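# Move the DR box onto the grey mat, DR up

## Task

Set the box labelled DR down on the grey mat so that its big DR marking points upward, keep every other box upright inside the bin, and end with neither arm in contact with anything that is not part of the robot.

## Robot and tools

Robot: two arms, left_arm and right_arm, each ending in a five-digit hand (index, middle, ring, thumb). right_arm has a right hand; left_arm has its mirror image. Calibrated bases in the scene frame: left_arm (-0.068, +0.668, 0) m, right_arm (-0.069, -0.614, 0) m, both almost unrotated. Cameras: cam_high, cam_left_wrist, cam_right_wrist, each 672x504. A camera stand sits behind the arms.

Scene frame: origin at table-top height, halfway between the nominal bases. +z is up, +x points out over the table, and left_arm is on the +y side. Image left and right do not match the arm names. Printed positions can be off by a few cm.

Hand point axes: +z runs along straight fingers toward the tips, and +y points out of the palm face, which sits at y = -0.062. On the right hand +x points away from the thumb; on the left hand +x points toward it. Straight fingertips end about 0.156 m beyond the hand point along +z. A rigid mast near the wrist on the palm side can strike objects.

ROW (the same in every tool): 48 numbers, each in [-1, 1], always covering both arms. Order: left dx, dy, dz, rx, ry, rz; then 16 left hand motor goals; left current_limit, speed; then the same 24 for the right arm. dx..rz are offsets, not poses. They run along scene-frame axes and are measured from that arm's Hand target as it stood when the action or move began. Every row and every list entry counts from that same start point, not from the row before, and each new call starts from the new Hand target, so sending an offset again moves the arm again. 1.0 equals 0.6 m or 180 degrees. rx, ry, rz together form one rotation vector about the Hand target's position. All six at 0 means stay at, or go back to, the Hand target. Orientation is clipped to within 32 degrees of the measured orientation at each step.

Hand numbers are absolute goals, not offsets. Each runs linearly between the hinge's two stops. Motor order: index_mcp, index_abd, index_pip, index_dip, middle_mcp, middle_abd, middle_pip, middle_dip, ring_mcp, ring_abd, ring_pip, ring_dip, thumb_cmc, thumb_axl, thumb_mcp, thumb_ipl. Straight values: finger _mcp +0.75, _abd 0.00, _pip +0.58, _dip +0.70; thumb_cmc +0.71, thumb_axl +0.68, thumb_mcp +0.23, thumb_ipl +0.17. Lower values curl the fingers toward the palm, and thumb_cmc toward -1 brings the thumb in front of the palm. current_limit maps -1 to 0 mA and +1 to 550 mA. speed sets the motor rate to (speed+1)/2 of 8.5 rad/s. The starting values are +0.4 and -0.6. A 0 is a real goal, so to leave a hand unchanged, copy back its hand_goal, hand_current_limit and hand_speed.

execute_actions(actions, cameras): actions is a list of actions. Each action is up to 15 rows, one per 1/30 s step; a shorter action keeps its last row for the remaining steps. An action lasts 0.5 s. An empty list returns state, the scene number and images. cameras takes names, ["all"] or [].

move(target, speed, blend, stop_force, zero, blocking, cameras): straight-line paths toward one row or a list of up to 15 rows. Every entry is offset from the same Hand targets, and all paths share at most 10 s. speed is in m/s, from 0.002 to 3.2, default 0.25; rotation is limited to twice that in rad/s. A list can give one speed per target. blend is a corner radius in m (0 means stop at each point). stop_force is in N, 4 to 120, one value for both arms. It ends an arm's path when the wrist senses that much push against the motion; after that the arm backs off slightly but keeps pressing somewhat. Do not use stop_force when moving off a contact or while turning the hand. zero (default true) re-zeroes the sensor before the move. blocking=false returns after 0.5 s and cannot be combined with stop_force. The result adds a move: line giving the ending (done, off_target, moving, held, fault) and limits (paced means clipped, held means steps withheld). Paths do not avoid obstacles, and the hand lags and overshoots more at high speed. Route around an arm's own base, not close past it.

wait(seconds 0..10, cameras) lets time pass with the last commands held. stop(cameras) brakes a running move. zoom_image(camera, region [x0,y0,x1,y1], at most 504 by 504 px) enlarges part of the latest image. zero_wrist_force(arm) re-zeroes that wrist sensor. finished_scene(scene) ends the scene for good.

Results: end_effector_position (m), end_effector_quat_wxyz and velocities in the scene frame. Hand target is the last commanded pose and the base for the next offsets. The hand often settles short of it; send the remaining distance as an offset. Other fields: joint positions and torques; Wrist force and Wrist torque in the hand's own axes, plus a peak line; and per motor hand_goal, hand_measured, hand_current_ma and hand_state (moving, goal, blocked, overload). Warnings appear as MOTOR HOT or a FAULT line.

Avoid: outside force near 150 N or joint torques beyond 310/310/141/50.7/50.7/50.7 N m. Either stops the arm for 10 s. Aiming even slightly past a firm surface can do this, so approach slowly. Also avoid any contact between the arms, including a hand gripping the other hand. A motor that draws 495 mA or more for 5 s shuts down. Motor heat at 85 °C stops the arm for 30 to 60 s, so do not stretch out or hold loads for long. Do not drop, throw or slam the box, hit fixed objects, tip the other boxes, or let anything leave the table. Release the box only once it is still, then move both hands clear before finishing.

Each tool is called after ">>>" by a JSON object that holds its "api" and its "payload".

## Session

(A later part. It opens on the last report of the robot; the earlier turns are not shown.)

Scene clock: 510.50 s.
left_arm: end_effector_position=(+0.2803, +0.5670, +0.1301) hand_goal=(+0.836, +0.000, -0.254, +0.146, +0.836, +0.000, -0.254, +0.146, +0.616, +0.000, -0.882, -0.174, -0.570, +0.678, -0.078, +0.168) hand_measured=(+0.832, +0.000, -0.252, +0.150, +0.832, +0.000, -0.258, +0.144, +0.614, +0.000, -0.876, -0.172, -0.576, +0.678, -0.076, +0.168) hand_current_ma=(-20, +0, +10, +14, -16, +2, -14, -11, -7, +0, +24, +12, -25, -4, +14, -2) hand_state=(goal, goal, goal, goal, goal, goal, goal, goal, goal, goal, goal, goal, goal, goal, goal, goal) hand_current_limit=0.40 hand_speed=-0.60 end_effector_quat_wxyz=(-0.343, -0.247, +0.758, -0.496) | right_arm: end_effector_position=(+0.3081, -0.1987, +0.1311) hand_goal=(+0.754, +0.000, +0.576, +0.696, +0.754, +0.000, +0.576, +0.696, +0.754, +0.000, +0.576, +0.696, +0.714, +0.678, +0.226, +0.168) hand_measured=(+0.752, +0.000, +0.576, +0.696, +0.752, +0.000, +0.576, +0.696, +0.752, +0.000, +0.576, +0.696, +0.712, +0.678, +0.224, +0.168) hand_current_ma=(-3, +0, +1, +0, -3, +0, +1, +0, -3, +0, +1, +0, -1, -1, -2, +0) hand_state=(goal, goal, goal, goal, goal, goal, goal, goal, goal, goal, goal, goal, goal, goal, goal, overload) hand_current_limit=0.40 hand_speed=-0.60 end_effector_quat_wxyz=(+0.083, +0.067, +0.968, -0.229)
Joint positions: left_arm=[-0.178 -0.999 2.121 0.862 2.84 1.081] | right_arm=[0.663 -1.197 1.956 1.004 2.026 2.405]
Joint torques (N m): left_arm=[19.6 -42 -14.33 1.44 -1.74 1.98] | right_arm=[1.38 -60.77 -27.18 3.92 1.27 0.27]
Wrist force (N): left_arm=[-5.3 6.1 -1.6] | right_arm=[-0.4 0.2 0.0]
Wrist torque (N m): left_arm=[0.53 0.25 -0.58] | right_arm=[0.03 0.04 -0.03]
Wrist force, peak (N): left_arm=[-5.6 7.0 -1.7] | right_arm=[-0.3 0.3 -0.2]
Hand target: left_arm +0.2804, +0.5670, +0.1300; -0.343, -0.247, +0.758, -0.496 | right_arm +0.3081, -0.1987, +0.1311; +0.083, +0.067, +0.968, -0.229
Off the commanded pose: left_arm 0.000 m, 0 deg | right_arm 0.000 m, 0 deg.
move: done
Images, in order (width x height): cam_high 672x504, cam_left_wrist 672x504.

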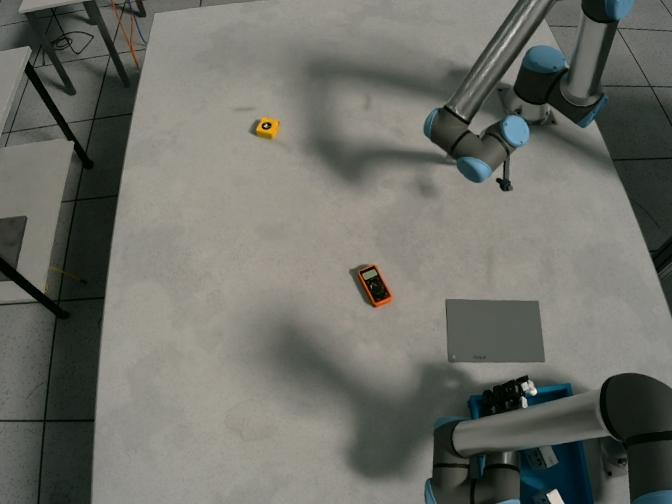

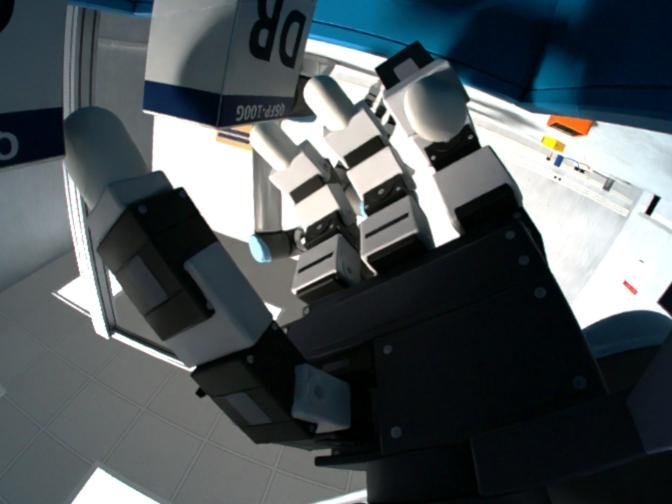

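>>> {"api": "move", "payload": {"target": [0.0025,0.0047,-0.0533,0,0,0,0.836,-0.1,-0.255,0.145,0.836,0.1,-0.255,0.145,0.616,0,-0.883,-0.174,-0.571,0.677,-0.079,0.168,0.4,-0.6,0,0,0,0,0,0,0.754,0,0.576,0.696,0.754,0,0.576,0.696,0.754,0,0.576,0.696,0.714,0.678,0.226,0.168,0.4,-0.6], "speed": 0.06, "stop_force": 12, "cameras": ["cam_left_wrist"]}}

>>> {"api": "zoom_image", "payload": {"camera": "cam_left_wrist", "region": [0, 0, 400, 300]}}

Scene clock: 547.17 s.
left_arm: end_effector_position=(+0.2819, +0.5698, +0.0980) hand_goal=(+0.836, -0.100, -0.254, +0.146, +0.836, +0.100, -0.254, +0.146, +0.616, +0.000, -0.882, -0.174, -0.570, +0.678, -0.078, +0.168) hand_measured=(+0.832, -0.100, -0.252, +0.150, +0.838, +0.108, -0.256, +0.144, +0.614, +0.000, -0.876, -0.172, -0.576, +0.678, -0.076, +0.168) hand_current_ma=(-20, +2, +10, +14, +7, +35, -13, -11, -7, +0, +24, +12, -26, -4, +14, -2) hand_state=(goal, goal, goal, goal, goal, goal, goal, goal, goal, goal, goal, goal, goal, goal, goal, goal) hand_current_limit=0.40 hand_speed=-0.60 end_effector_quat_wxyz=(-0.343, -0.247, +0.758, -0.496) | right_arm: end_effector_position=(+0.3081, -0.1987, +0.1311) hand_goal=(+0.754, +0.000, +0.576, +0.696, +0.754, +0.000, +0.576, +0.696, +0.754, +0.000, +0.576, +0.696, +0.714, +0.678, +0.226, +0.168) hand_measured=(+0.752, +0.000, +0.576, +0.696, +0.752, +0.000, +0.576, +0.696, +0.752, +0.000, +0.576, +0.696, +0.712, +0.678, +0.224, +0.168) hand_current_ma=(-3, +0, +1, +0, -3, +0, +1, +0, -3, +0, +1, +0, -1, -1, -2, +0) hand_state=(goal, goal, goal, goal, goal, goal, goal, goal, goal, goal, goal, goal, goal, goal, goal, overload) hand_current_limit=0.40 hand_speed=-0.60 end_effector_quat_wxyz=(+0.083, +0.067, +0.968, -0.229)
Joint positions: left_arm=[-0.172 -0.939 2.117 0.825 2.838 1.101] | right_arm=[0.663 -1.197 1.956 1.004 2.026 2.405]
Joint torques (N m): left_arm=[16.48 -44.4 -20.85 1 -1.88 1.83] | right_arm=[2.75 -60.71 -26.08 3.83 1.21 0.62]
Wrist force (N): left_arm=[-2.6 4.5 -3.6] | right_arm=[0.0 -0.1 0.0]
Wrist torque (N m): left_arm=[0.75 0.26 -0.42] | right_arm=[-0.02 0.00 0.00]
Wrist force, peak (N): left_arm=[-5.8 6.9 -1.9] | right_arm=[-0.6 0.2 0.2]
Hand target: left_arm +0.2819, +0.5698, +0.0980; -0.343, -0.247, +0.758, -0.496 | right_arm +0.3081, -0.1987, +0.1311; +0.083, +0.067, +0.968, -0.229
Off the commanded pose: left_arm 0.000 m, 0 deg | right_arm 0.000 m, 0 deg.
move: done
Images, in order (width x height): cam_left_wrist 672x504.

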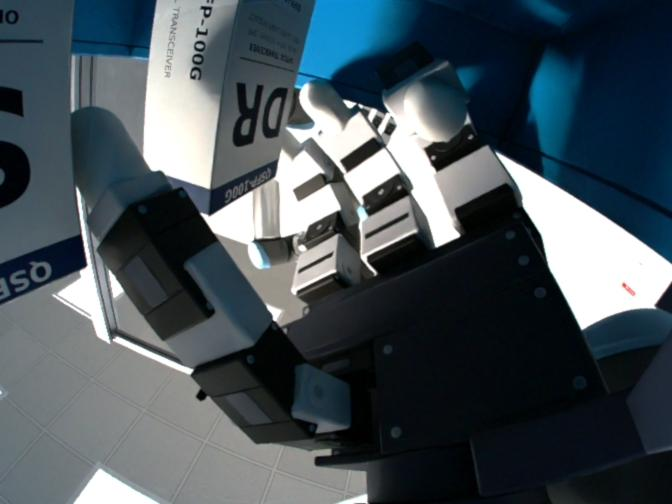

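Scaled by 1.260 from the camera's 672x504 image, which has a finer 960x720 frame.

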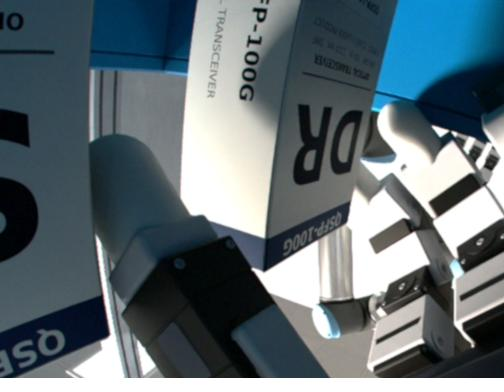

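>>> {"api": "move", "payload": {"target": [0,0,0.0075,0,0,0,0.836,-0.1,-0.255,0.145,0.836,0.1,-0.255,0.145,0.616,0,-0.883,-0.174,-0.571,0.677,-0.079,0.168,0.6,-0.93,0,0,0,0,0,0,0.754,0,0.576,0.696,0.754,0,0.576,0.696,0.754,0,0.576,0.696,0.714,0.678,0.226,0.168,0.4,-0.6], "speed": 0.06}}

>>> {"api": "move", "payload": {"target": [0,0,0,0,0,0,0.60,-0.1,-0.28,0.12,0.60,0.1,-0.28,0.12,0.616,0,-0.883,-0.174,-0.571,0.677,-0.23,0.15,0.6,-0.93,0,0,0,0,0,0,0.754,0,0.576,0.696,0.754,0,0.576,0.696,0.754,0,0.576,0.696,0.714,0.678,0.226,0.168,0.4,-0.6], "speed": 0.06, "cameras": ["cam_left_wrist"]}}

>>> {"api": "zoom_image", "payload": {"camera": "cam_left_wrist", "region": [0, 0, 400, 300]}}

Scene clock: 568.93 s.
left_arm: end_effector_position=(+0.2819, +0.5698, +0.1025) hand_goal=(+0.836, -0.100, -0.254, +0.146, +0.836, +0.100, -0.254, +0.146, +0.616, +0.000, -0.882, -0.174, -0.570, +0.678, -0.078, +0.168) hand_measured=(+0.832, -0.100, -0.252, +0.150, +0.834, +0.100, -0.256, +0.144, +0.614, +0.000, -0.876, -0.172, -0.576, +0.678, -0.076, +0.168) hand_current_ma=(-20, +2, +10, +14, -12, +2, -12, -11, -7, +0, +24, +12, -25, -4, +14, -2) hand_state=(goal, goal, goal, goal, goal, goal, goal, goal, goal, goal, goal, goal, goal, goal, goal, goal) hand_current_limit=0.60 hand_speed=-0.93 end_effector_quat_wxyz=(-0.343, -0.247, +0.758, -0.496) | right_arm: end_effector_position=(+0.3081, -0.1987, +0.1311) hand_goal=(+0.754, +0.000, +0.576, +0.696, +0.754, +0.000, +0.576, +0.696, +0.754, +0.000, +0.576, +0.696, +0.714, +0.678, +0.226, +0.168) hand_measured=(+0.752, +0.000, +0.576, +0.696, +0.752, +0.000, +0.576, +0.696, +0.752, +0.000, +0.576, +0.696, +0.712, +0.678, +0.224, +0.168) hand_current_ma=(-3, +0, +1, +0, -3, +0, +1, +0, -3, +0, +1, +0, -1, -1, -2, +0) hand_state=(goal, goal, goal, goal, goal, goal, goal, goal, goal, goal, goal, goal, goal, goal, goal, overload) hand_current_limit=0.40 hand_speed=-0.60 end_effector_quat_wxyz=(+0.083, +0.067, +0.968, -0.229)
Joint positions: left_arm=[-0.172 -0.947 2.117 0.832 2.838 1.101] | right_arm=[0.663 -1.197 1.956 1.004 2.026 2.405]
Joint torques (N m): left_arm=[14.17 -73.94 -3.72 4.76 -0.16 -0.8] | right_arm=[2.08 -61.49 -26.25 4.08 1.21 0.4]
Wrist force (N): left_arm=[-5.4 6.5 -1.5] | right_arm=[0.1 0.0 0.0]
Wrist torque (N m): left_arm=[0.56 0.24 -0.61] | right_arm=[0.00 0.00 0.01]
Wrist force, peak (N): left_arm=[-5.5 6.6 -1.6] | right_arm=[-0.5 0.0 0.1]
Hand target: left_arm +0.2819, +0.5698, +0.1025; -0.343, -0.247, +0.758, -0.496 | right_arm +0.3081, -0.1987, +0.1311; +0.083, +0.067, +0.968, -0.229
Off the commanded pose: left_arm 0.000 m, 0 deg | right_arm 0.000 m, 0 deg.
move: done

Scene clock: 570.13 s.
left_arm: end_effector_position=(+0.2819, +0.5698, +0.1025) hand_goal=(+0.600, -0.100, -0.280, +0.120, +0.600, +0.100, -0.280, +0.120, +0.616, +0.000, -0.882, -0.174, -0.570, +0.678, -0.230, +0.150) hand_measured=(+0.654, -0.100, -0.268, +0.124, +0.660, +0.100, -0.266, +0.122, +0.614, +0.000, -0.876, -0.172, -0.578, +0.676, -0.184, +0.170) hand_current_ma=(+279, +2, +58, +15, +315, +2, +67, +13, -7, +0, +24, +12, -38, -7, +295, +122) hand_state=(blocked, goal, goal, goal, blocked, goal, goal, goal, goal, goal, goal, goal, goal, goal, blocked, goal) hand_current_limit=0.60 hand_speed=-0.93 end_effector_quat_wxyz=(-0.343, -0.247, +0.758, -0.496) | right_arm: end_effector_position=(+0.3081, -0.1987, +0.1311) hand_goal=(+0.754, +0.000, +0.576, +0.696, +0.754, +0.000, +0.576, +0.696, +0.754, +0.000, +0.576, +0.696, +0.714, +0.678, +0.226, +0.168) hand_measured=(+0.752, +0.000, +0.576, +0.696, +0.752, +0.000, +0.576, +0.696, +0.752, +0.000, +0.576, +0.696, +0.712, +0.678, +0.224, +0.168) hand_current_ma=(-3, +0, +1, +0, -3, +0, +1, +0, -3, +0, +1, +0, -1, -1, -2, +0) hand_state=(goal, goal, goal, goal, goal, goal, goal, goal, goal, goal, goal, goal, goal, goal, goal, overload) hand_current_limit=0.40 hand_speed=-0.60 end_effector_quat_wxyz=(+0.083, +0.067, +0.968, -0.229)
Joint positions: left_arm=[-0.172 -0.947 2.117 0.832 2.838 1.101] | right_arm=[0.663 -1.197 1.956 1.004 2.026 2.405]
Joint torques (N m): left_arm=[15.51 -68.5 -4.23 4.82 3.73 -0.7] | right_arm=[0.02 -61.75 -27.18 3.83 1.38 0.57]
Wrist force (N): left_arm=[-4.1 4.2 -1.5] | right_arm=[-0.3 -0.1 0.2]
Wrist torque (N m): left_arm=[0.58 0.29 -0.56] | right_arm=[-0.04 0.03 -0.03]
Wrist force, peak (N): left_arm=[-5.9 6.5 -1.7] | right_arm=[-0.5 0.2 0.2]
Hand target: left_arm +0.2819, +0.5698, +0.1025; -0.343, -0.247, +0.758, -0.496 | right_arm +0.3081, -0.1987, +0.1311; +0.083, +0.067, +0.968, -0.229
Off the commanded pose: left_arm 0.000 m, 0 deg | right_arm 0.000 m, 0 deg.
move: done
Images, in order (width x height): cam_left_wrist 672x504.

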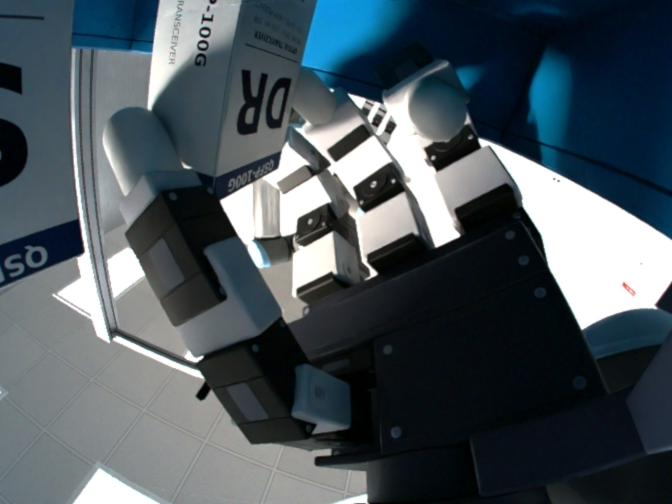

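Scaled by 1.260 from the camera's 672x504 image, which has a finer 960x720 frame.

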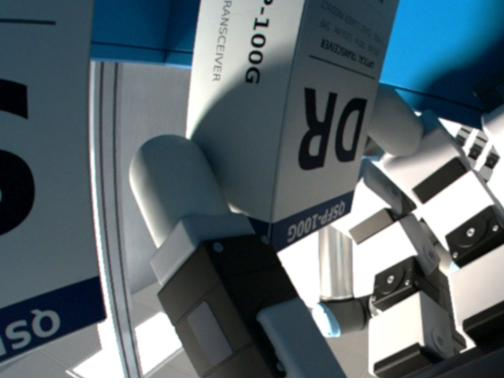

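>>> {"api": "move", "payload": {"target": [0,0,0.05,0,0,0,0.58,-0.1,-0.28,0.12,0.58,0.1,-0.28,0.12,0.616,0,-0.883,-0.174,-0.571,0.677,-0.25,0.15,0.6,-0.93,0,0,0,0,0,0,0.754,0,0.576,0.696,0.754,0,0.576,0.696,0.754,0,0.576,0.696,0.714,0.678,0.226,0.168,0.4,-0.6], "speed": 0.06, "cameras": ["cam_left_wrist"]}}

Scene clock: 580.33 s.
left_arm: end_effector_position=(+0.2818, +0.5698, +0.1325) hand_goal=(+0.580, -0.100, -0.280, +0.120, +0.580, +0.100, -0.280, +0.120, +0.616, +0.000, -0.882, -0.174, -0.570, +0.678, -0.250, +0.150) hand_measured=(+0.640, -0.100, -0.260, +0.128, +0.638, +0.094, -0.260, +0.128, +0.614, +0.000, -0.876, -0.172, -0.568, +0.680, -0.184, +0.178) hand_current_ma=(+308, +1, +96, +35, +294, -20, +94, +38, -7, +0, +24, +12, +9, +9, +424, +174) hand_state=(blocked, goal, blocked, goal, blocked, goal, goal, goal, goal, goal, goal, goal, goal, goal, blocked, blocked) hand_current_limit=0.60 hand_speed=-0.93 end_effector_quat_wxyz=(-0.343, -0.247, +0.758, -0.496) | right_arm: end_effector_position=(+0.3081, -0.1987, +0.1311) hand_goal=(+0.754, +0.000, +0.576, +0.696, +0.754, +0.000, +0.576, +0.696, +0.754, +0.000, +0.576, +0.696, +0.714, +0.678, +0.226, +0.168) hand_measured=(+0.752, +0.000, +0.576, +0.696, +0.752, +0.000, +0.576, +0.696, +0.752, +0.000, +0.576, +0.696, +0.712, +0.678, +0.224, +0.168) hand_current_ma=(-3, +0, +1, +0, -3, +0, +1, +0, -3, +0, +1, +0, -1, -1, -2, +0) hand_state=(goal, goal, goal, goal, goal, goal, goal, goal, goal, goal, goal, goal, goal, goal, goal, overload) hand_current_limit=0.40 hand_speed=-0.60 end_effector_quat_wxyz=(+0.083, +0.067, +0.968, -0.229)
Joint positions: left_arm=[-0.172 -0.999 2.119 0.883 2.838 1.101] | right_arm=[0.663 -1.197 1.956 1.004 2.026 2.405]
Joint torques (N m): left_arm=[0.65 -68.32 -10.18 6.13 3.88 1.69] | right_arm=[3.13 -61.67 -26.21 3.83 1.31 0.55]
Wrist force (N): left_arm=[-5.9 6.8 -1.7] | right_arm=[-0.1 0.1 0.0]
Wrist torque (N m): left_arm=[0.58 0.22 -0.54] | right_arm=[0.01 0.01 0.00]
Wrist force, peak (N): left_arm=[-6.8 6.9 -1.6] | right_arm=[-0.4 0.1 0.0]
Hand target: left_arm +0.2819, +0.5698, +0.1325; -0.343, -0.247, +0.758, -0.496 | right_arm +0.3081, -0.1987, +0.1311; +0.083, +0.067, +0.968, -0.229
Off the commanded pose: left_arm 0.000 m, 0 deg | right_arm 0.000 m, 0 deg.
move: done
Images, in order (width x height): cam_left_wrist 672x504.

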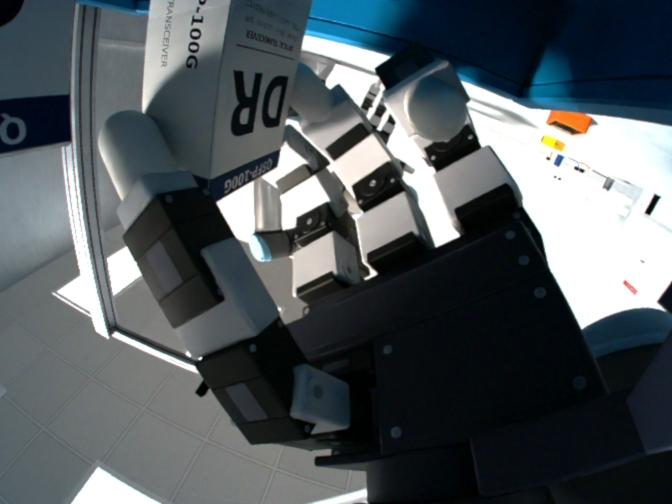

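>>> {"api": "move", "payload": {"target": [[0,0,0.279,0,0,0,0.58,-0.1,-0.28,0.12,0.58,0.1,-0.28,0.12,0.616,0,-0.883,-0.174,-0.571,0.677,-0.25,0.15,0.6,-0.93,0,0,0,0,0,0,0.754,0,0.576,0.696,0.754,0,0.576,0.696,0.754,0,0.576,0.696,0.714,0.678,0.226,0.168,0.4,-0.6],[0.0202,-0.538,0.1125,0.0244,-0.466,0,0.58,-0.1,-0.28,0.12,0.58,0.1,-0.28,0.12,0.616,0,-0.883,-0.174,-0.571,0.677,-0.25,0.15,0.6,-0.93,0,0,0,0,0,0,0.754,0,0.576,0.696,0.754,0,0.576,0.696,0.754,0,0.576,0.696,0.714,0.678,0.226,0.168,0.4,-0.6]], "speed": 0.2, "blend": [0.04,0], "cameras": ["cam_high","cam_left_wrist"]}}

>>> {"api": "zoom_image", "payload": {"camera": "cam_high", "region": [420, 260, 640, 480]}}

Scene clock: 651.83 s.
left_arm: end_effector_position=(+0.2816, +0.5695, +0.2264) hand_goal=(+0.580, -0.100, -0.280, +0.120, +0.580, +0.100, -0.280, +0.120, +0.616, +0.000, -0.882, -0.174, -0.570, +0.678, -0.250, +0.150) hand_measured=(+0.638, -0.100, -0.258, +0.128, +0.634, +0.094, -0.260, +0.130, +0.614, +0.000, -0.878, -0.172, -0.564, +0.680, -0.184, +0.178) hand_current_ma=(+301, +0, +103, +40, +275, -22, +99, +44, -8, +0, +20, +12, +26, +16, +424, +176) hand_state=(blocked, goal, blocked, goal, blocked, goal, blocked, goal, goal, goal, goal, goal, goal, goal, blocked, blocked) hand_current_limit=0.60 hand_speed=-0.93 end_effector_quat_wxyz=(-0.343, -0.247, +0.758, -0.497) | right_arm: end_effector_position=(+0.3081, -0.1987, +0.1311) hand_goal=(+0.754, +0.000, +0.576, +0.696, +0.754, +0.000, +0.576, +0.696, +0.754, +0.000, +0.576, +0.696, +0.714, +0.678, +0.226, +0.168) hand_measured=(+0.752, +0.000, +0.576, +0.696, +0.752, +0.000, +0.576, +0.696, +0.752, +0.000, +0.576, +0.696, +0.712, +0.678, +0.224, +0.168) hand_current_ma=(-3, +0, +1, +0, -3, +0, +1, +0, -3, +0, +1, +0, -1, -1, -2, +0) hand_state=(goal, goal, goal, goal, goal, goal, goal, goal, goal, goal, goal, goal, goal, goal, goal, overload) hand_current_limit=0.40 hand_speed=-0.60 end_effector_quat_wxyz=(+0.083, +0.067, +0.968, -0.229)
Joint positions: left_arm=[-0.172 -1.154 2.104 1.047 2.838 1.096] | right_arm=[0.663 -1.197 1.956 1.004 2.026 2.405]
Joint torques (N m): left_arm=[-13.6 -42.89 -12 2.43 -0.66 -1.58] | right_arm=[2.19 -59.82 -27.41 3.44 1.01 0.49]
Wrist force (N): left_arm=[-5.9 7.1 -1.2] | right_arm=[0.1 0.3 0.2]
Wrist torque (N m): left_arm=[0.54 0.22 -0.45] | right_arm=[0.02 -0.02 0.01]
Wrist force, peak (N): left_arm=[-7.4 8.0 -1.6] | right_arm=[-0.6 0.2 0.2]
Hand target: left_arm +0.2816, +0.5695, +0.2263; -0.343, -0.247, +0.758, -0.496 (not the last commanded pose) | right_arm +0.3081, -0.1987, +0.1311; +0.083, +0.067, +0.968, -0.229
Off the commanded pose: left_arm 0.324 m, 84 deg | right_arm 0.000 m, 0 deg.
move: held (left_arm; a check stopped the path); path passed 0 of 2 targets; limits=held
pose unreachable (left arm): on one or more control steps of this call, first in action 0 (counted from 0), this arm could not follow its commanded pose, so it was not sent that pose on those steps. It may still have moved: this result reports where it is.
cause: moving toward the commanded pose would bring two parts of the arm too close to each other (joints 4 (wrist 1) to 6 (wrist 3) lie between them).
Images, in order (width x height): cam_high 672x504, cam_left_wrist 672x504.

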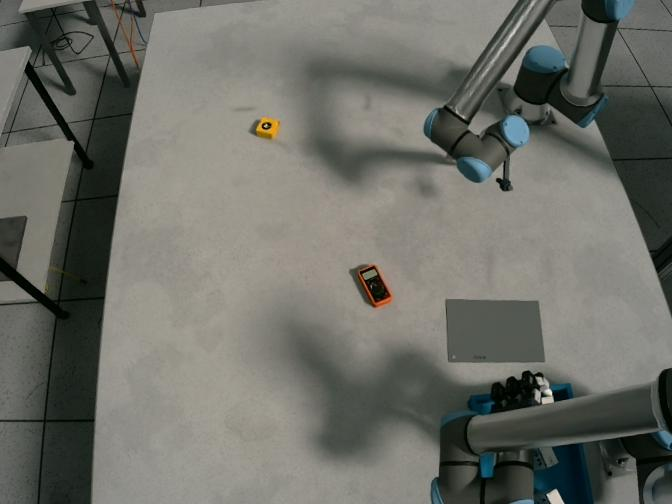

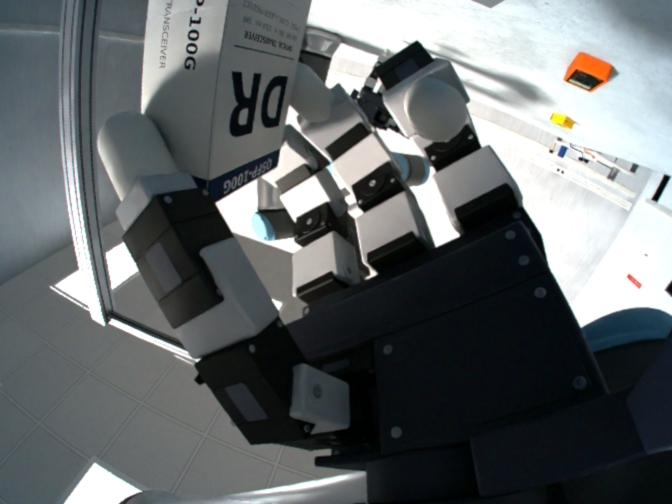

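Scaled by 2.291 from the camera's 672x504 image, which has a finer 960x720 frame.

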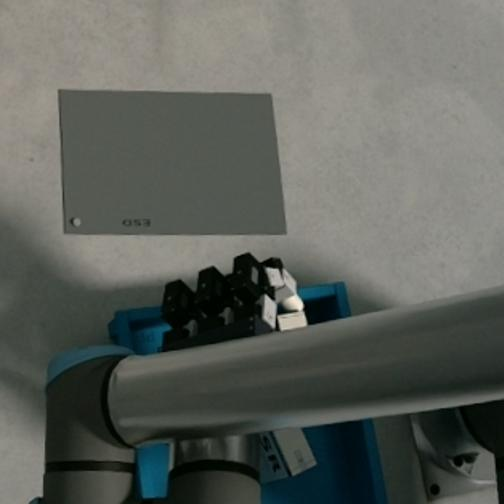

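>>> {"api": "move", "payload": {"target": [[0,-0.2,0,0,0,0,0.58,-0.1,-0.28,0.12,0.58,0.1,-0.28,0.12,0.616,0,-0.883,-0.174,-0.571,0.677,-0.25,0.15,0.6,-0.93,0,0,0,0,0,0,0.754,0,0.576,0.696,0.754,0,0.576,0.696,0.754,0,0.576,0.696,0.714,0.678,0.226,0.168,0.4,-0.6],[0.0207,-0.53,-0.02,0,0,0,0.58,-0.1,-0.28,0.12,0.58,0.1,-0.28,0.12,0.616,0,-0.883,-0.174,-0.571,0.677,-0.25,0.15,0.6,-0.93,0,0,0,0,0,0,0.754,0,0.576,0.696,0.754,0,0.576,0.696,0.754,0,0.576,0.696,0.714,0.678,0.226,0.168,0.4,-0.6]], "blend": 0.03, "speed": 0.2, "cameras": ["cam_high","cam_left_wrist"]}}

Scene clock: 679.97 s.
left_arm: end_effector_position=(+0.2940, +0.2515, +0.2143) hand_goal=(+0.580, -0.100, -0.280, +0.120, +0.580, +0.100, -0.280, +0.120, +0.616, +0.000, -0.882, -0.174, -0.570, +0.678, -0.250, +0.150) hand_measured=(+0.638, -0.100, -0.258, +0.128, +0.634, +0.094, -0.260, +0.130, +0.614, +0.000, -0.878, -0.172, -0.564, +0.680, -0.184, +0.178) hand_current_ma=(+301, +0, +103, +40, +275, -23, +99, +44, -8, +0, +20, +12, +26, +16, +424, +177) hand_state=(blocked, goal, blocked, goal, blocked, goal, blocked, goal, goal, goal, goal, goal, goal, goal, blocked, blocked) hand_current_limit=0.60 hand_speed=-0.93 end_effector_quat_wxyz=(-0.343, -0.247, +0.758, -0.496) | right_arm: end_effector_position=(+0.3081, -0.1987, +0.1311) hand_goal=(+0.754, +0.000, +0.576, +0.696, +0.754, +0.000, +0.576, +0.696, +0.754, +0.000, +0.576, +0.696, +0.714, +0.678, +0.226, +0.168) hand_measured=(+0.752, +0.000, +0.576, +0.696, +0.752, +0.000, +0.576, +0.696, +0.752, +0.000, +0.576, +0.696, +0.712, +0.678, +0.224, +0.168) hand_current_ma=(-3, +0, +1, +0, -3, +0, +1, +0, -3, +0, +1, +0, -1, -1, -2, +0) hand_state=(goal, goal, goal, goal, goal, goal, goal, goal, goal, goal, goal, goal, goal, goal, goal, overload) hand_current_limit=0.40 hand_speed=-0.60 end_effector_quat_wxyz=(+0.083, +0.067, +0.968, -0.229)
Joint positions: left_arm=[-0.746 -1.329 2.014 -0.104 2.623 -0.401] | right_arm=[0.663 -1.197 1.956 1.004 2.026 2.405]
Joint torques (N m): left_arm=[-16.34 -38.86 -43.21 -1.42 -2.07 -1.98] | right_arm=[3.82 -61.06 -27 3.6 0.97 0.6]
Wrist force (N): left_arm=[-5.8 6.4 -0.5] | right_arm=[-0.2 -0.1 0.0]
Wrist torque (N m): left_arm=[0.45 0.15 -0.46] | right_arm=[-0.01 0.03 -0.02]
Wrist force, peak (N): left_arm=[-6.1 7.5 -2.3] | right_arm=[-0.5 0.0 0.1]
Hand target: left_arm +0.2940, +0.2515, +0.2143; -0.343, -0.247, +0.758, -0.496 | right_arm +0.3081, -0.1987, +0.1311; +0.083, +0.067, +0.968, -0.229
Off the commanded pose: left_arm 0.000 m, 0 deg | right_arm 0.000 m, 0 deg.
move: done
Images, in order (width x height): cam_high 672x504, cam_left_wrist 672x504.

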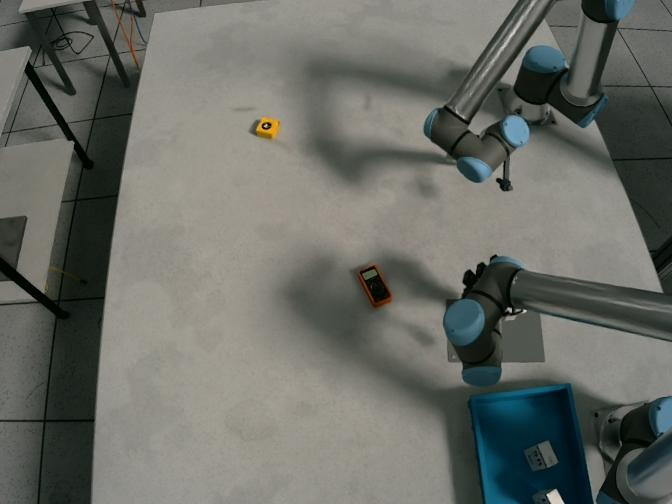

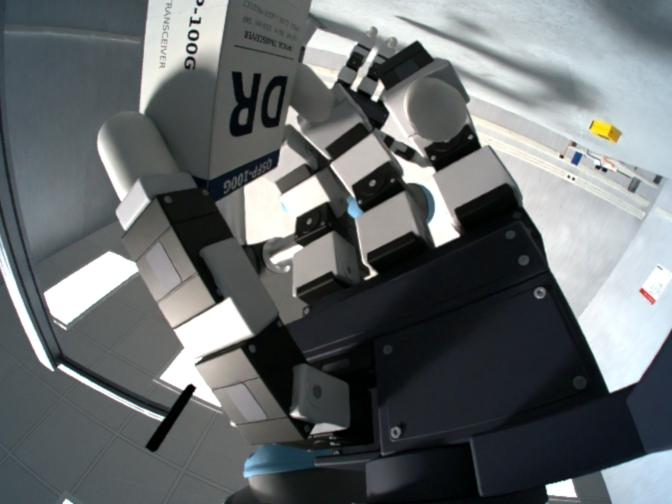

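>>> {"api": "move", "payload": {"target": [0,0,-0.06,0.0244,-0.466,0,0.58,-0.1,-0.28,0.12,0.58,0.1,-0.28,0.12,0.616,0,-0.883,-0.174,-0.571,0.677,-0.25,0.15,0.6,-0.93,0,0,0,0,0,0,0.754,0,0.576,0.696,0.754,0,0.576,0.696,0.754,0,0.576,0.696,0.714,0.678,0.226,0.168,0.4,-0.6], "speed": 0.25, "cameras": ["cam_high","cam_left_wrist"]}}

>>> {"api": "zoom_image", "payload": {"camera": "cam_high", "region": [400, 240, 600, 390]}}

Scene clock: 692.17 s.
left_arm: end_effector_position=(+0.2940, +0.2515, +0.1783) hand_goal=(+0.580, -0.100, -0.280, +0.120, +0.580, +0.100, -0.280, +0.120, +0.616, +0.000, -0.882, -0.174, -0.570, +0.678, -0.250, +0.150) hand_measured=(+0.638, -0.100, -0.258, +0.128, +0.618, +0.094, -0.258, +0.132, +0.614, +0.000, -0.878, -0.172, -0.546, +0.688, -0.184, +0.178) hand_current_ma=(+301, +0, +104, +40, +196, -23, +102, +52, -12, +0, +20, +12, +114, +56, +424, +180) hand_state=(blocked, goal, blocked, goal, blocked, goal, blocked, goal, goal, goal, goal, goal, blocked, goal, blocked, blocked) hand_current_limit=0.60 hand_speed=-0.93 end_effector_quat_wxyz=(+0.260, +0.136, +0.810, -0.508) | right_arm: end_effector_position=(+0.3081, -0.1987, +0.1311) hand_goal=(+0.754, +0.000, +0.576, +0.696, +0.754, +0.000, +0.576, +0.696, +0.754, +0.000, +0.576, +0.696, +0.714, +0.678, +0.226, +0.168) hand_measured=(+0.752, +0.000, +0.576, +0.696, +0.752, +0.000, +0.576, +0.696, +0.752, +0.000, +0.576, +0.696, +0.712, +0.678, +0.224, +0.168) hand_current_ma=(-3, +0, +1, +0, -3, +0, +1, +0, -3, +0, +1, +0, -1, -1, -2, +0) hand_state=(goal, goal, goal, goal, goal, goal, goal, goal, goal, goal, goal, goal, goal, goal, goal, overload) hand_current_limit=0.40 hand_speed=-0.60 end_effector_quat_wxyz=(+0.083, +0.067, +0.968, -0.229)
Joint positions: left_arm=[-1.235 -1.757 2.372 -0.258 1.608 0.654] | right_arm=[0.663 -1.197 1.956 1.004 2.026 2.405]
Joint torques (N m): left_arm=[-16.13 -32.33 -28.89 -3.19 -3.08 2.19] | right_arm=[1.88 -60.17 -27.04 3.38 1.13 0.45]
Wrist force (N): left_arm=[0.8 6.8 -0.1] | right_arm=[-0.1 0.0 0.2]
Wrist torque (N m): left_arm=[0.36 0.05 -0.22] | right_arm=[-0.02 0.00 0.00]
Wrist force, peak (N): left_arm=[-6.3 7.1 -0.9] | right_arm=[-0.6 0.0 0.3]
Hand target: left_arm +0.2940, +0.2515, +0.1783; +0.261, +0.136, +0.810, -0.508 | right_arm +0.3081, -0.1987, +0.1311; +0.083, +0.067, +0.968, -0.229
Off the commanded pose: left_arm 0.000 m, 0 deg | right_arm 0.000 m, 0 deg.
move: done
Images, in order (width x height): cam_high 672x504, cam_left_wrist 672x504.

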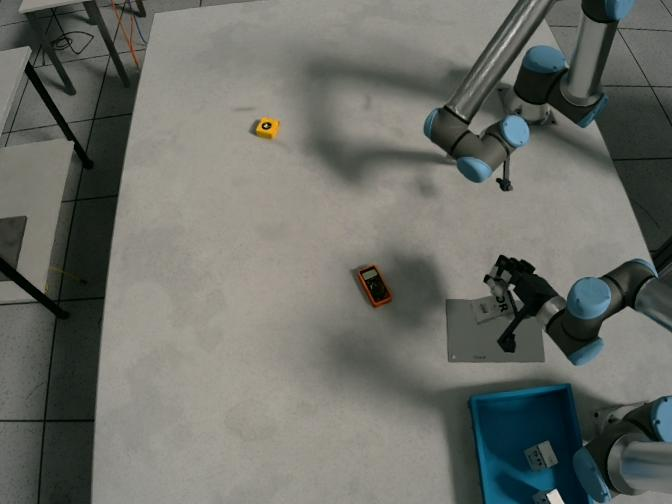

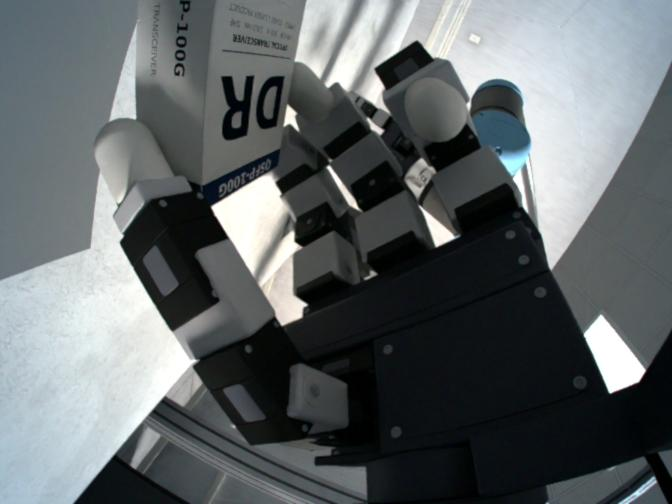

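Scaled by 2.520 from the camera's 672x504 image, which has a finer 960x720 frame.

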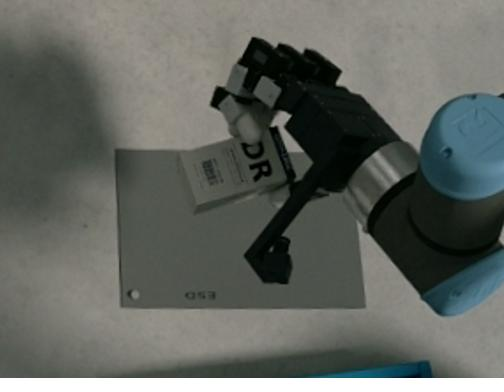

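>>> {"api": "move", "payload": {"target": [0,0,-0.13,0,0,0,0.58,-0.1,-0.28,0.12,0.58,0.1,-0.28,0.12,0.616,0,-0.883,-0.174,-0.571,0.677,-0.25,0.15,0.6,-0.93,0,0,0,0,0,0,0.754,0,0.576,0.696,0.754,0,0.576,0.696,0.754,0,0.576,0.696,0.714,0.678,0.226,0.168,0.4,-0.6], "speed": 0.2, "cameras": ["cam_high","cam_left_wrist"]}}

>>> {"api": "zoom_image", "payload": {"camera": "cam_high", "region": [430, 260, 570, 365]}}

>>> {"api": "zoom_image", "payload": {"camera": "cam_left_wrist", "region": [60, 0, 400, 255]}}

Scene clock: 701.33 s.
left_arm: end_effector_position=(+0.2940, +0.2515, +0.1003) hand_goal=(+0.580, -0.100, -0.280, +0.120, +0.580, +0.100, -0.280, +0.120, +0.616, +0.000, -0.882, -0.174, -0.570, +0.678, -0.250, +0.150) hand_measured=(+0.638, -0.100, -0.252, +0.132, +0.578, +0.098, -0.276, +0.124, +0.614, +0.000, -0.878, -0.172, -0.554, +0.686, -0.184, +0.178) hand_current_ma=(+301, +3, +131, +52, -12, -7, +14, +14, -12, +0, +20, +12, +80, +44, +424, +180) hand_state=(blocked, goal, blocked, goal, goal, goal, goal, goal, goal, goal, goal, goal, goal, goal, blocked, blocked) hand_current_limit=0.60 hand_speed=-0.93 end_effector_quat_wxyz=(+0.261, +0.136, +0.810, -0.508) | right_arm: end_effector_position=(+0.3081, -0.1987, +0.1311) hand_goal=(+0.754, +0.000, +0.576, +0.696, +0.754, +0.000, +0.576, +0.696, +0.754, +0.000, +0.576, +0.696, +0.714, +0.678, +0.226, +0.168) hand_measured=(+0.752, +0.000, +0.576, +0.696, +0.752, +0.000, +0.576, +0.696, +0.752, +0.000, +0.576, +0.696, +0.712, +0.678, +0.224, +0.168) hand_current_ma=(-3, +0, +1, +0, -3, +0, +1, +0, -3, +0, +1, +0, -1, -1, -2, +0) hand_state=(goal, goal, goal, goal, goal, goal, goal, goal, goal, goal, goal, goal, goal, goal, goal, overload) hand_current_limit=0.40 hand_speed=-0.60 end_effector_quat_wxyz=(+0.083, +0.067, +0.968, -0.229)
Joint positions: left_arm=[-1.235 -1.632 2.45 -0.461 1.608 0.655] | right_arm=[0.663 -1.197 1.956 1.004 2.026 2.405]
Joint torques (N m): left_arm=[19.45 -10.5 -22.67 -2.94 3.32 2.07] | right_arm=[3.05 -60.54 -27.32 3.38 0.91 0.76]
Wrist force (N): left_arm=[0.2 5.9 0.0] | right_arm=[-0.3 0.1 0.2]
Wrist torque (N m): left_arm=[0.20 0.10 -0.26] | right_arm=[0.00 0.03 -0.02]
Wrist force, peak (N): left_arm=[1.3 7.7 0.7] | right_arm=[-0.4 0.0 0.4]
Hand target: left_arm +0.2940, +0.2515, +0.1003; +0.261, +0.136, +0.810, -0.508 | right_arm +0.3081, -0.1987, +0.1311; +0.083, +0.067, +0.968, -0.229
Off the commanded pose: left_arm 0.000 m, 0 deg | right_arm 0.000 m, 0 deg.
move: done
Images, in order (width x height): cam_high 672x504, cam_left_wrist 672x504.

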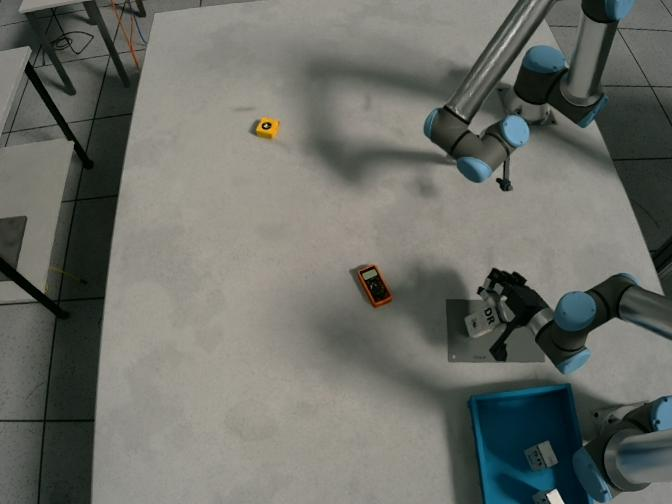

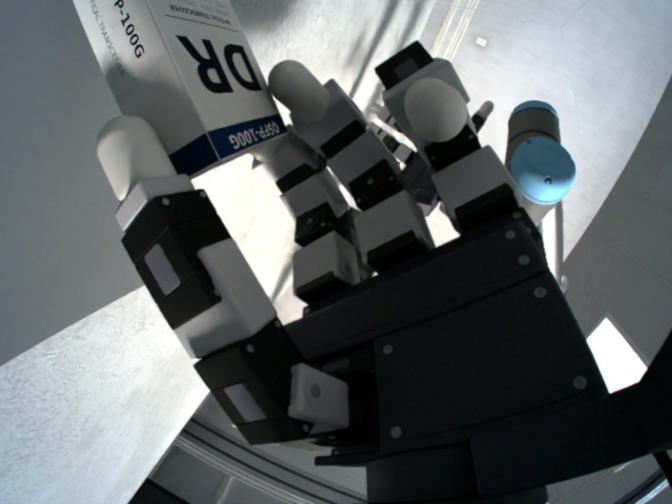

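Scaled by 3.600 from the camera's 672x504 image, which has a finer 960x720 frame.

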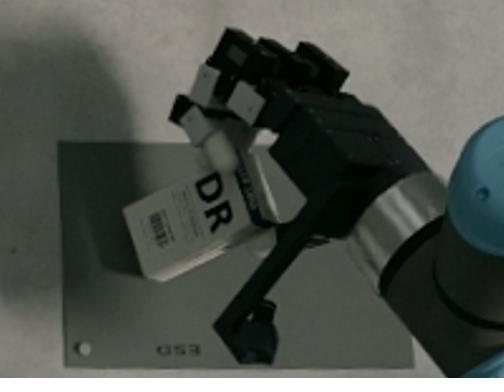

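Scaled by 1.482 from the camera's 672x504 image, which has a finer 960x720 frame.

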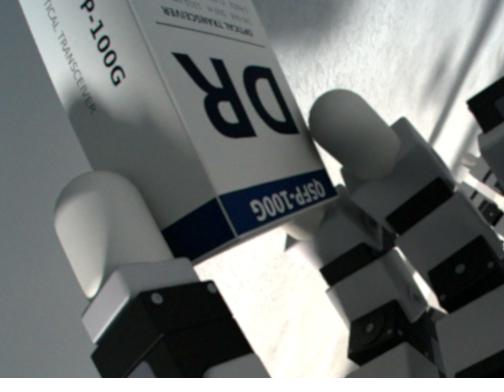

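>>> {"api": "move", "payload": {"target": [0,0.008,-0.1,0,0,0,0.56,-0.1,-0.28,0.12,0.5,0.1,-0.28,0.12,0.616,0,-0.883,-0.174,-0.571,0.677,-0.25,0.15,0.6,-0.9,0,0,0,0,0,0,0.754,0,0.576,0.696,0.754,0,0.576,0.696,0.754,0,0.576,0.696,0.714,0.678,0.226,0.168,0.4,-0.6], "speed": 0.05, "stop_force": 8, "cameras": ["cam_high","cam_left_wrist"]}}

>>> {"api": "zoom_image", "payload": {"camera": "cam_high", "region": [430, 260, 570, 365]}}

>>> {"api": "zoom_image", "payload": {"camera": "cam_left_wrist", "region": [60, 0, 400, 255]}}

Scene clock: 710.40 s.
left_arm: end_effector_position=(+0.2939, +0.2560, +0.0459) hand_goal=(+0.560, -0.100, -0.280, +0.120, +0.500, +0.100, -0.280, +0.120, +0.616, +0.000, -0.882, -0.174, -0.570, +0.678, -0.250, +0.150) hand_measured=(+0.622, -0.096, -0.242, +0.140, +0.514, +0.090, -0.314, +0.088, +0.614, +0.000, -0.878, -0.172, -0.550, +0.686, -0.182, +0.182) hand_current_ma=(+325, +18, +181, +98, +66, -37, -160, -152, -13, +0, +20, +12, +92, +47, +428, +202) hand_state=(blocked, goal, blocked, blocked, goal, goal, blocked, blocked, goal, goal, goal, goal, goal, goal, blocked, blocked) hand_current_limit=0.60 hand_speed=-0.90 end_effector_quat_wxyz=(+0.260, +0.136, +0.810, -0.508) | right_arm: end_effector_position=(+0.3081, -0.1987, +0.1311) hand_goal=(+0.754, +0.000, +0.576, +0.696, +0.754, +0.000, +0.576, +0.696, +0.754, +0.000, +0.576, +0.696, +0.714, +0.678, +0.226, +0.168) hand_measured=(+0.752, +0.000, +0.576, +0.696, +0.752, +0.000, +0.576, +0.696, +0.752, +0.000, +0.576, +0.696, +0.712, +0.678, +0.224, +0.168) hand_current_ma=(-3, +0, +1, +0, -3, +0, +1, +0, -3, +0, +1, +0, -1, -1, -2, +0) hand_state=(goal, goal, goal, goal, goal, goal, goal, goal, goal, goal, goal, goal, goal, goal, goal, overload) hand_current_limit=0.40 hand_speed=-0.60 end_effector_quat_wxyz=(+0.083, +0.067, +0.968, -0.229)
Joint positions: left_arm=[-1.23 -1.526 2.497 -0.614 1.613 0.656] | right_arm=[0.663 -1.197 1.956 1.004 2.026 2.405]
Joint torques (N m): left_arm=[-18.37 -38.69 -34.07 0.96 -3.55 -2.03] | right_arm=[1.95 -61.43 -26.91 3.36 1.07 0.79]
Wrist force (N): left_arm=[0.1 5.7 0.0] | right_arm=[0.0 0.2 0.2]
Wrist torque (N m): left_arm=[0.29 -0.02 -0.13] | right_arm=[0.00 -0.01 0.00]
Wrist force, peak (N): left_arm=[0.6 6.5 0.1] | right_arm=[-0.2 0.1 0.5]
Hand target: left_arm +0.2939, +0.2559, +0.0459; +0.260, +0.136, +0.810, -0.508 (not the last commanded pose) | right_arm +0.3081, -0.1987, +0.1311; +0.083, +0.067, +0.968, -0.229
Off the commanded pose: left_arm 0.006 m, 0 deg | right_arm 0.000 m, 0 deg.
move: contact (left_arm)
Images, in order (width x height): cam_high 672x504, cam_left_wrist 672x504.

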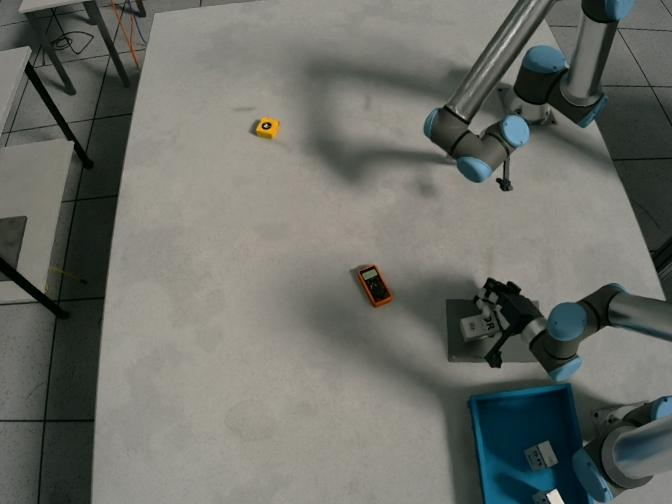

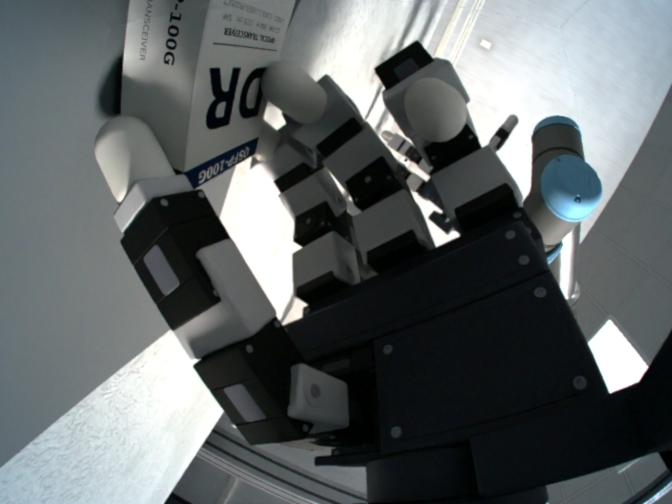

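Scaled by 3.600 from the camera's 672x504 image, which has a finer 960x720 frame.

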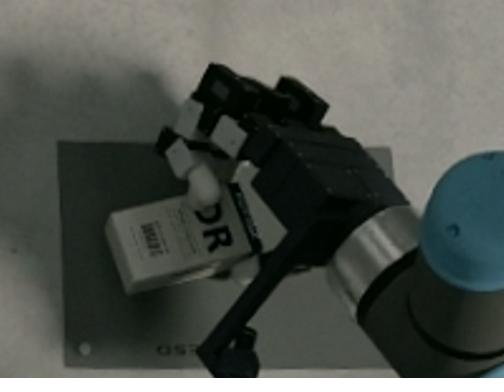

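Scaled by 1.482 from the camera's 672x504 image, which has a finer 960x720 frame.

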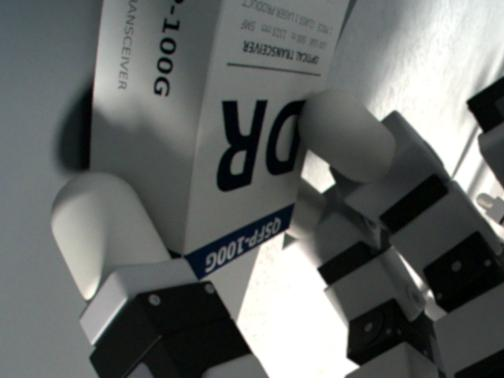

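>>> {"api": "move", "payload": {"target": [0,0,0,0,0,0,0.72,-0.1,-0.27,0.13,0.72,0.1,-0.27,0.13,0.616,0,-0.883,-0.174,-0.571,0.677,-0.14,0.168,0.6,-0.93,0,0,0,0,0,0,0.754,0,0.576,0.696,0.754,0,0.576,0.696,0.754,0,0.576,0.696,0.714,0.678,0.226,0.168,0.4,-0.6], "speed": 0.05, "cameras": ["cam_high","cam_left_wrist"]}}

>>> {"api": "zoom_image", "payload": {"camera": "cam_high", "region": [430, 260, 570, 365]}}

>>> {"api": "zoom_image", "payload": {"camera": "cam_left_wrist", "region": [60, 0, 400, 255]}}

Scene clock: 726.67 s.
left_arm: end_effector_position=(+0.2939, +0.2559, +0.0459) hand_goal=(+0.720, -0.100, -0.270, +0.130, +0.720, +0.100, -0.270, +0.130, +0.616, +0.000, -0.882, -0.174, -0.570, +0.678, -0.140, +0.168) hand_measured=(+0.704, -0.096, -0.268, +0.134, +0.706, +0.098, -0.272, +0.128, +0.614, +0.000, -0.878, -0.172, -0.556, +0.684, -0.142, +0.170) hand_current_ma=(-84, +18, +12, +15, -71, -6, -12, -11, -13, +0, +20, +12, +65, +30, -11, +15) hand_state=(goal, goal, goal, goal, goal, goal, goal, goal, goal, goal, goal, goal, goal, goal, goal, goal) hand_current_limit=0.60 hand_speed=-0.93 end_effector_quat_wxyz=(+0.260, +0.136, +0.810, -0.508) | right_arm: end_effector_position=(+0.3081, -0.1987, +0.1311) hand_goal=(+0.754, +0.000, +0.576, +0.696, +0.754, +0.000, +0.576, +0.696, +0.754, +0.000, +0.576, +0.696, +0.714, +0.678, +0.226, +0.168) hand_measured=(+0.752, +0.000, +0.576, +0.696, +0.752, +0.000, +0.576, +0.696, +0.752, +0.000, +0.576, +0.696, +0.712, +0.678, +0.224, +0.168) hand_current_ma=(-3, +0, +1, +0, -3, +0, +1, +0, -3, +0, +1, +0, -1, -1, -2, +0) hand_state=(goal, goal, goal, goal, goal, goal, goal, goal, goal, goal, goal, goal, goal, goal, goal, overload) hand_current_limit=0.40 hand_speed=-0.60 end_effector_quat_wxyz=(+0.083, +0.067, +0.968, -0.229)
Joint positions: left_arm=[-1.23 -1.526 2.497 -0.614 1.613 0.656] | right_arm=[0.663 -1.197 1.956 1.004 2.026 2.405]
Joint torques (N m): left_arm=[-17.73 -34.41 -33.91 0.18 -3.28 -1.64] | right_arm=[3.04 -59.41 -26.96 3.49 1.03 0.59]
Wrist force (N): left_arm=[0.5 5.9 -0.4] | right_arm=[-0.1 0.0 0.1]
Wrist torque (N m): left_arm=[0.25 0.02 -0.21] | right_arm=[0.00 0.02 -0.01]
Wrist force, peak (N): left_arm=[0.4 6.4 -0.3] | right_arm=[-0.5 0.2 0.0]
Hand target: left_arm +0.2939, +0.2559, +0.0459; +0.260, +0.136, +0.810, -0.508 | right_arm +0.3081, -0.1987, +0.1311; +0.083, +0.067, +0.968, -0.229
Off the commanded pose: left_arm 0.000 m, 0 deg | right_arm 0.000 m, 0 deg.
move: done
Images, in order (width x height): cam_high 672x504, cam_left_wrist 672x504.

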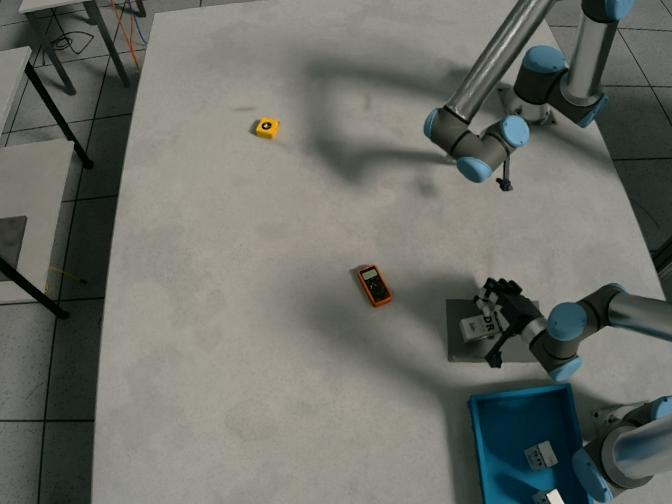

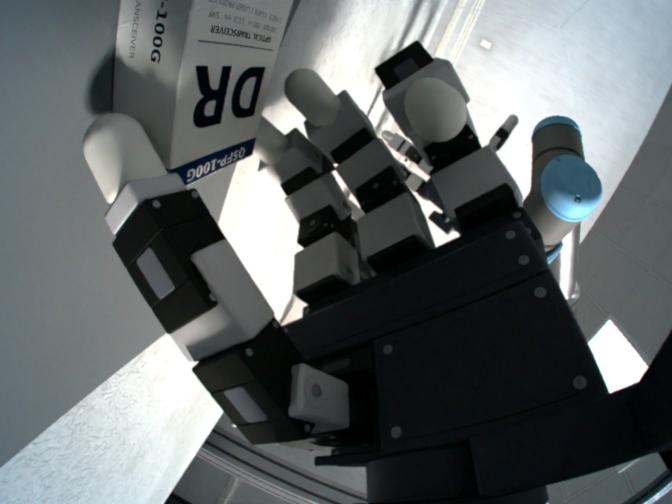

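Scaled by 3.600 from the camera's 672x504 image, which has a finer 960x720 frame.

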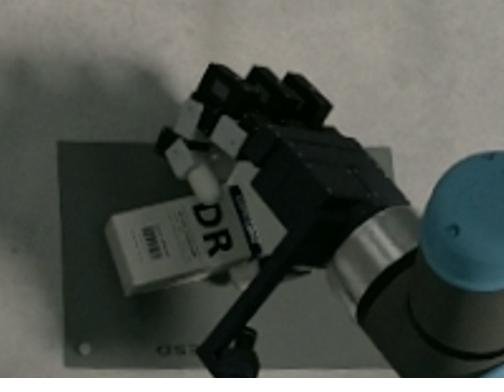

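Scaled by 1.482 from the camera's 672x504 image, which has a finer 960x720 frame.

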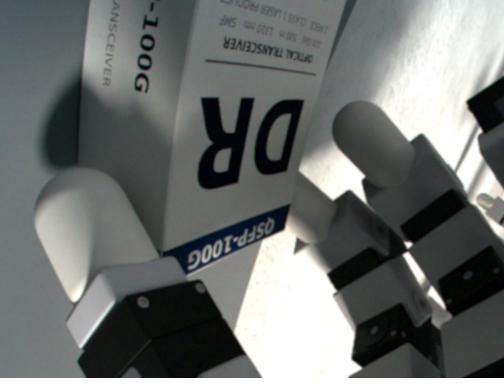

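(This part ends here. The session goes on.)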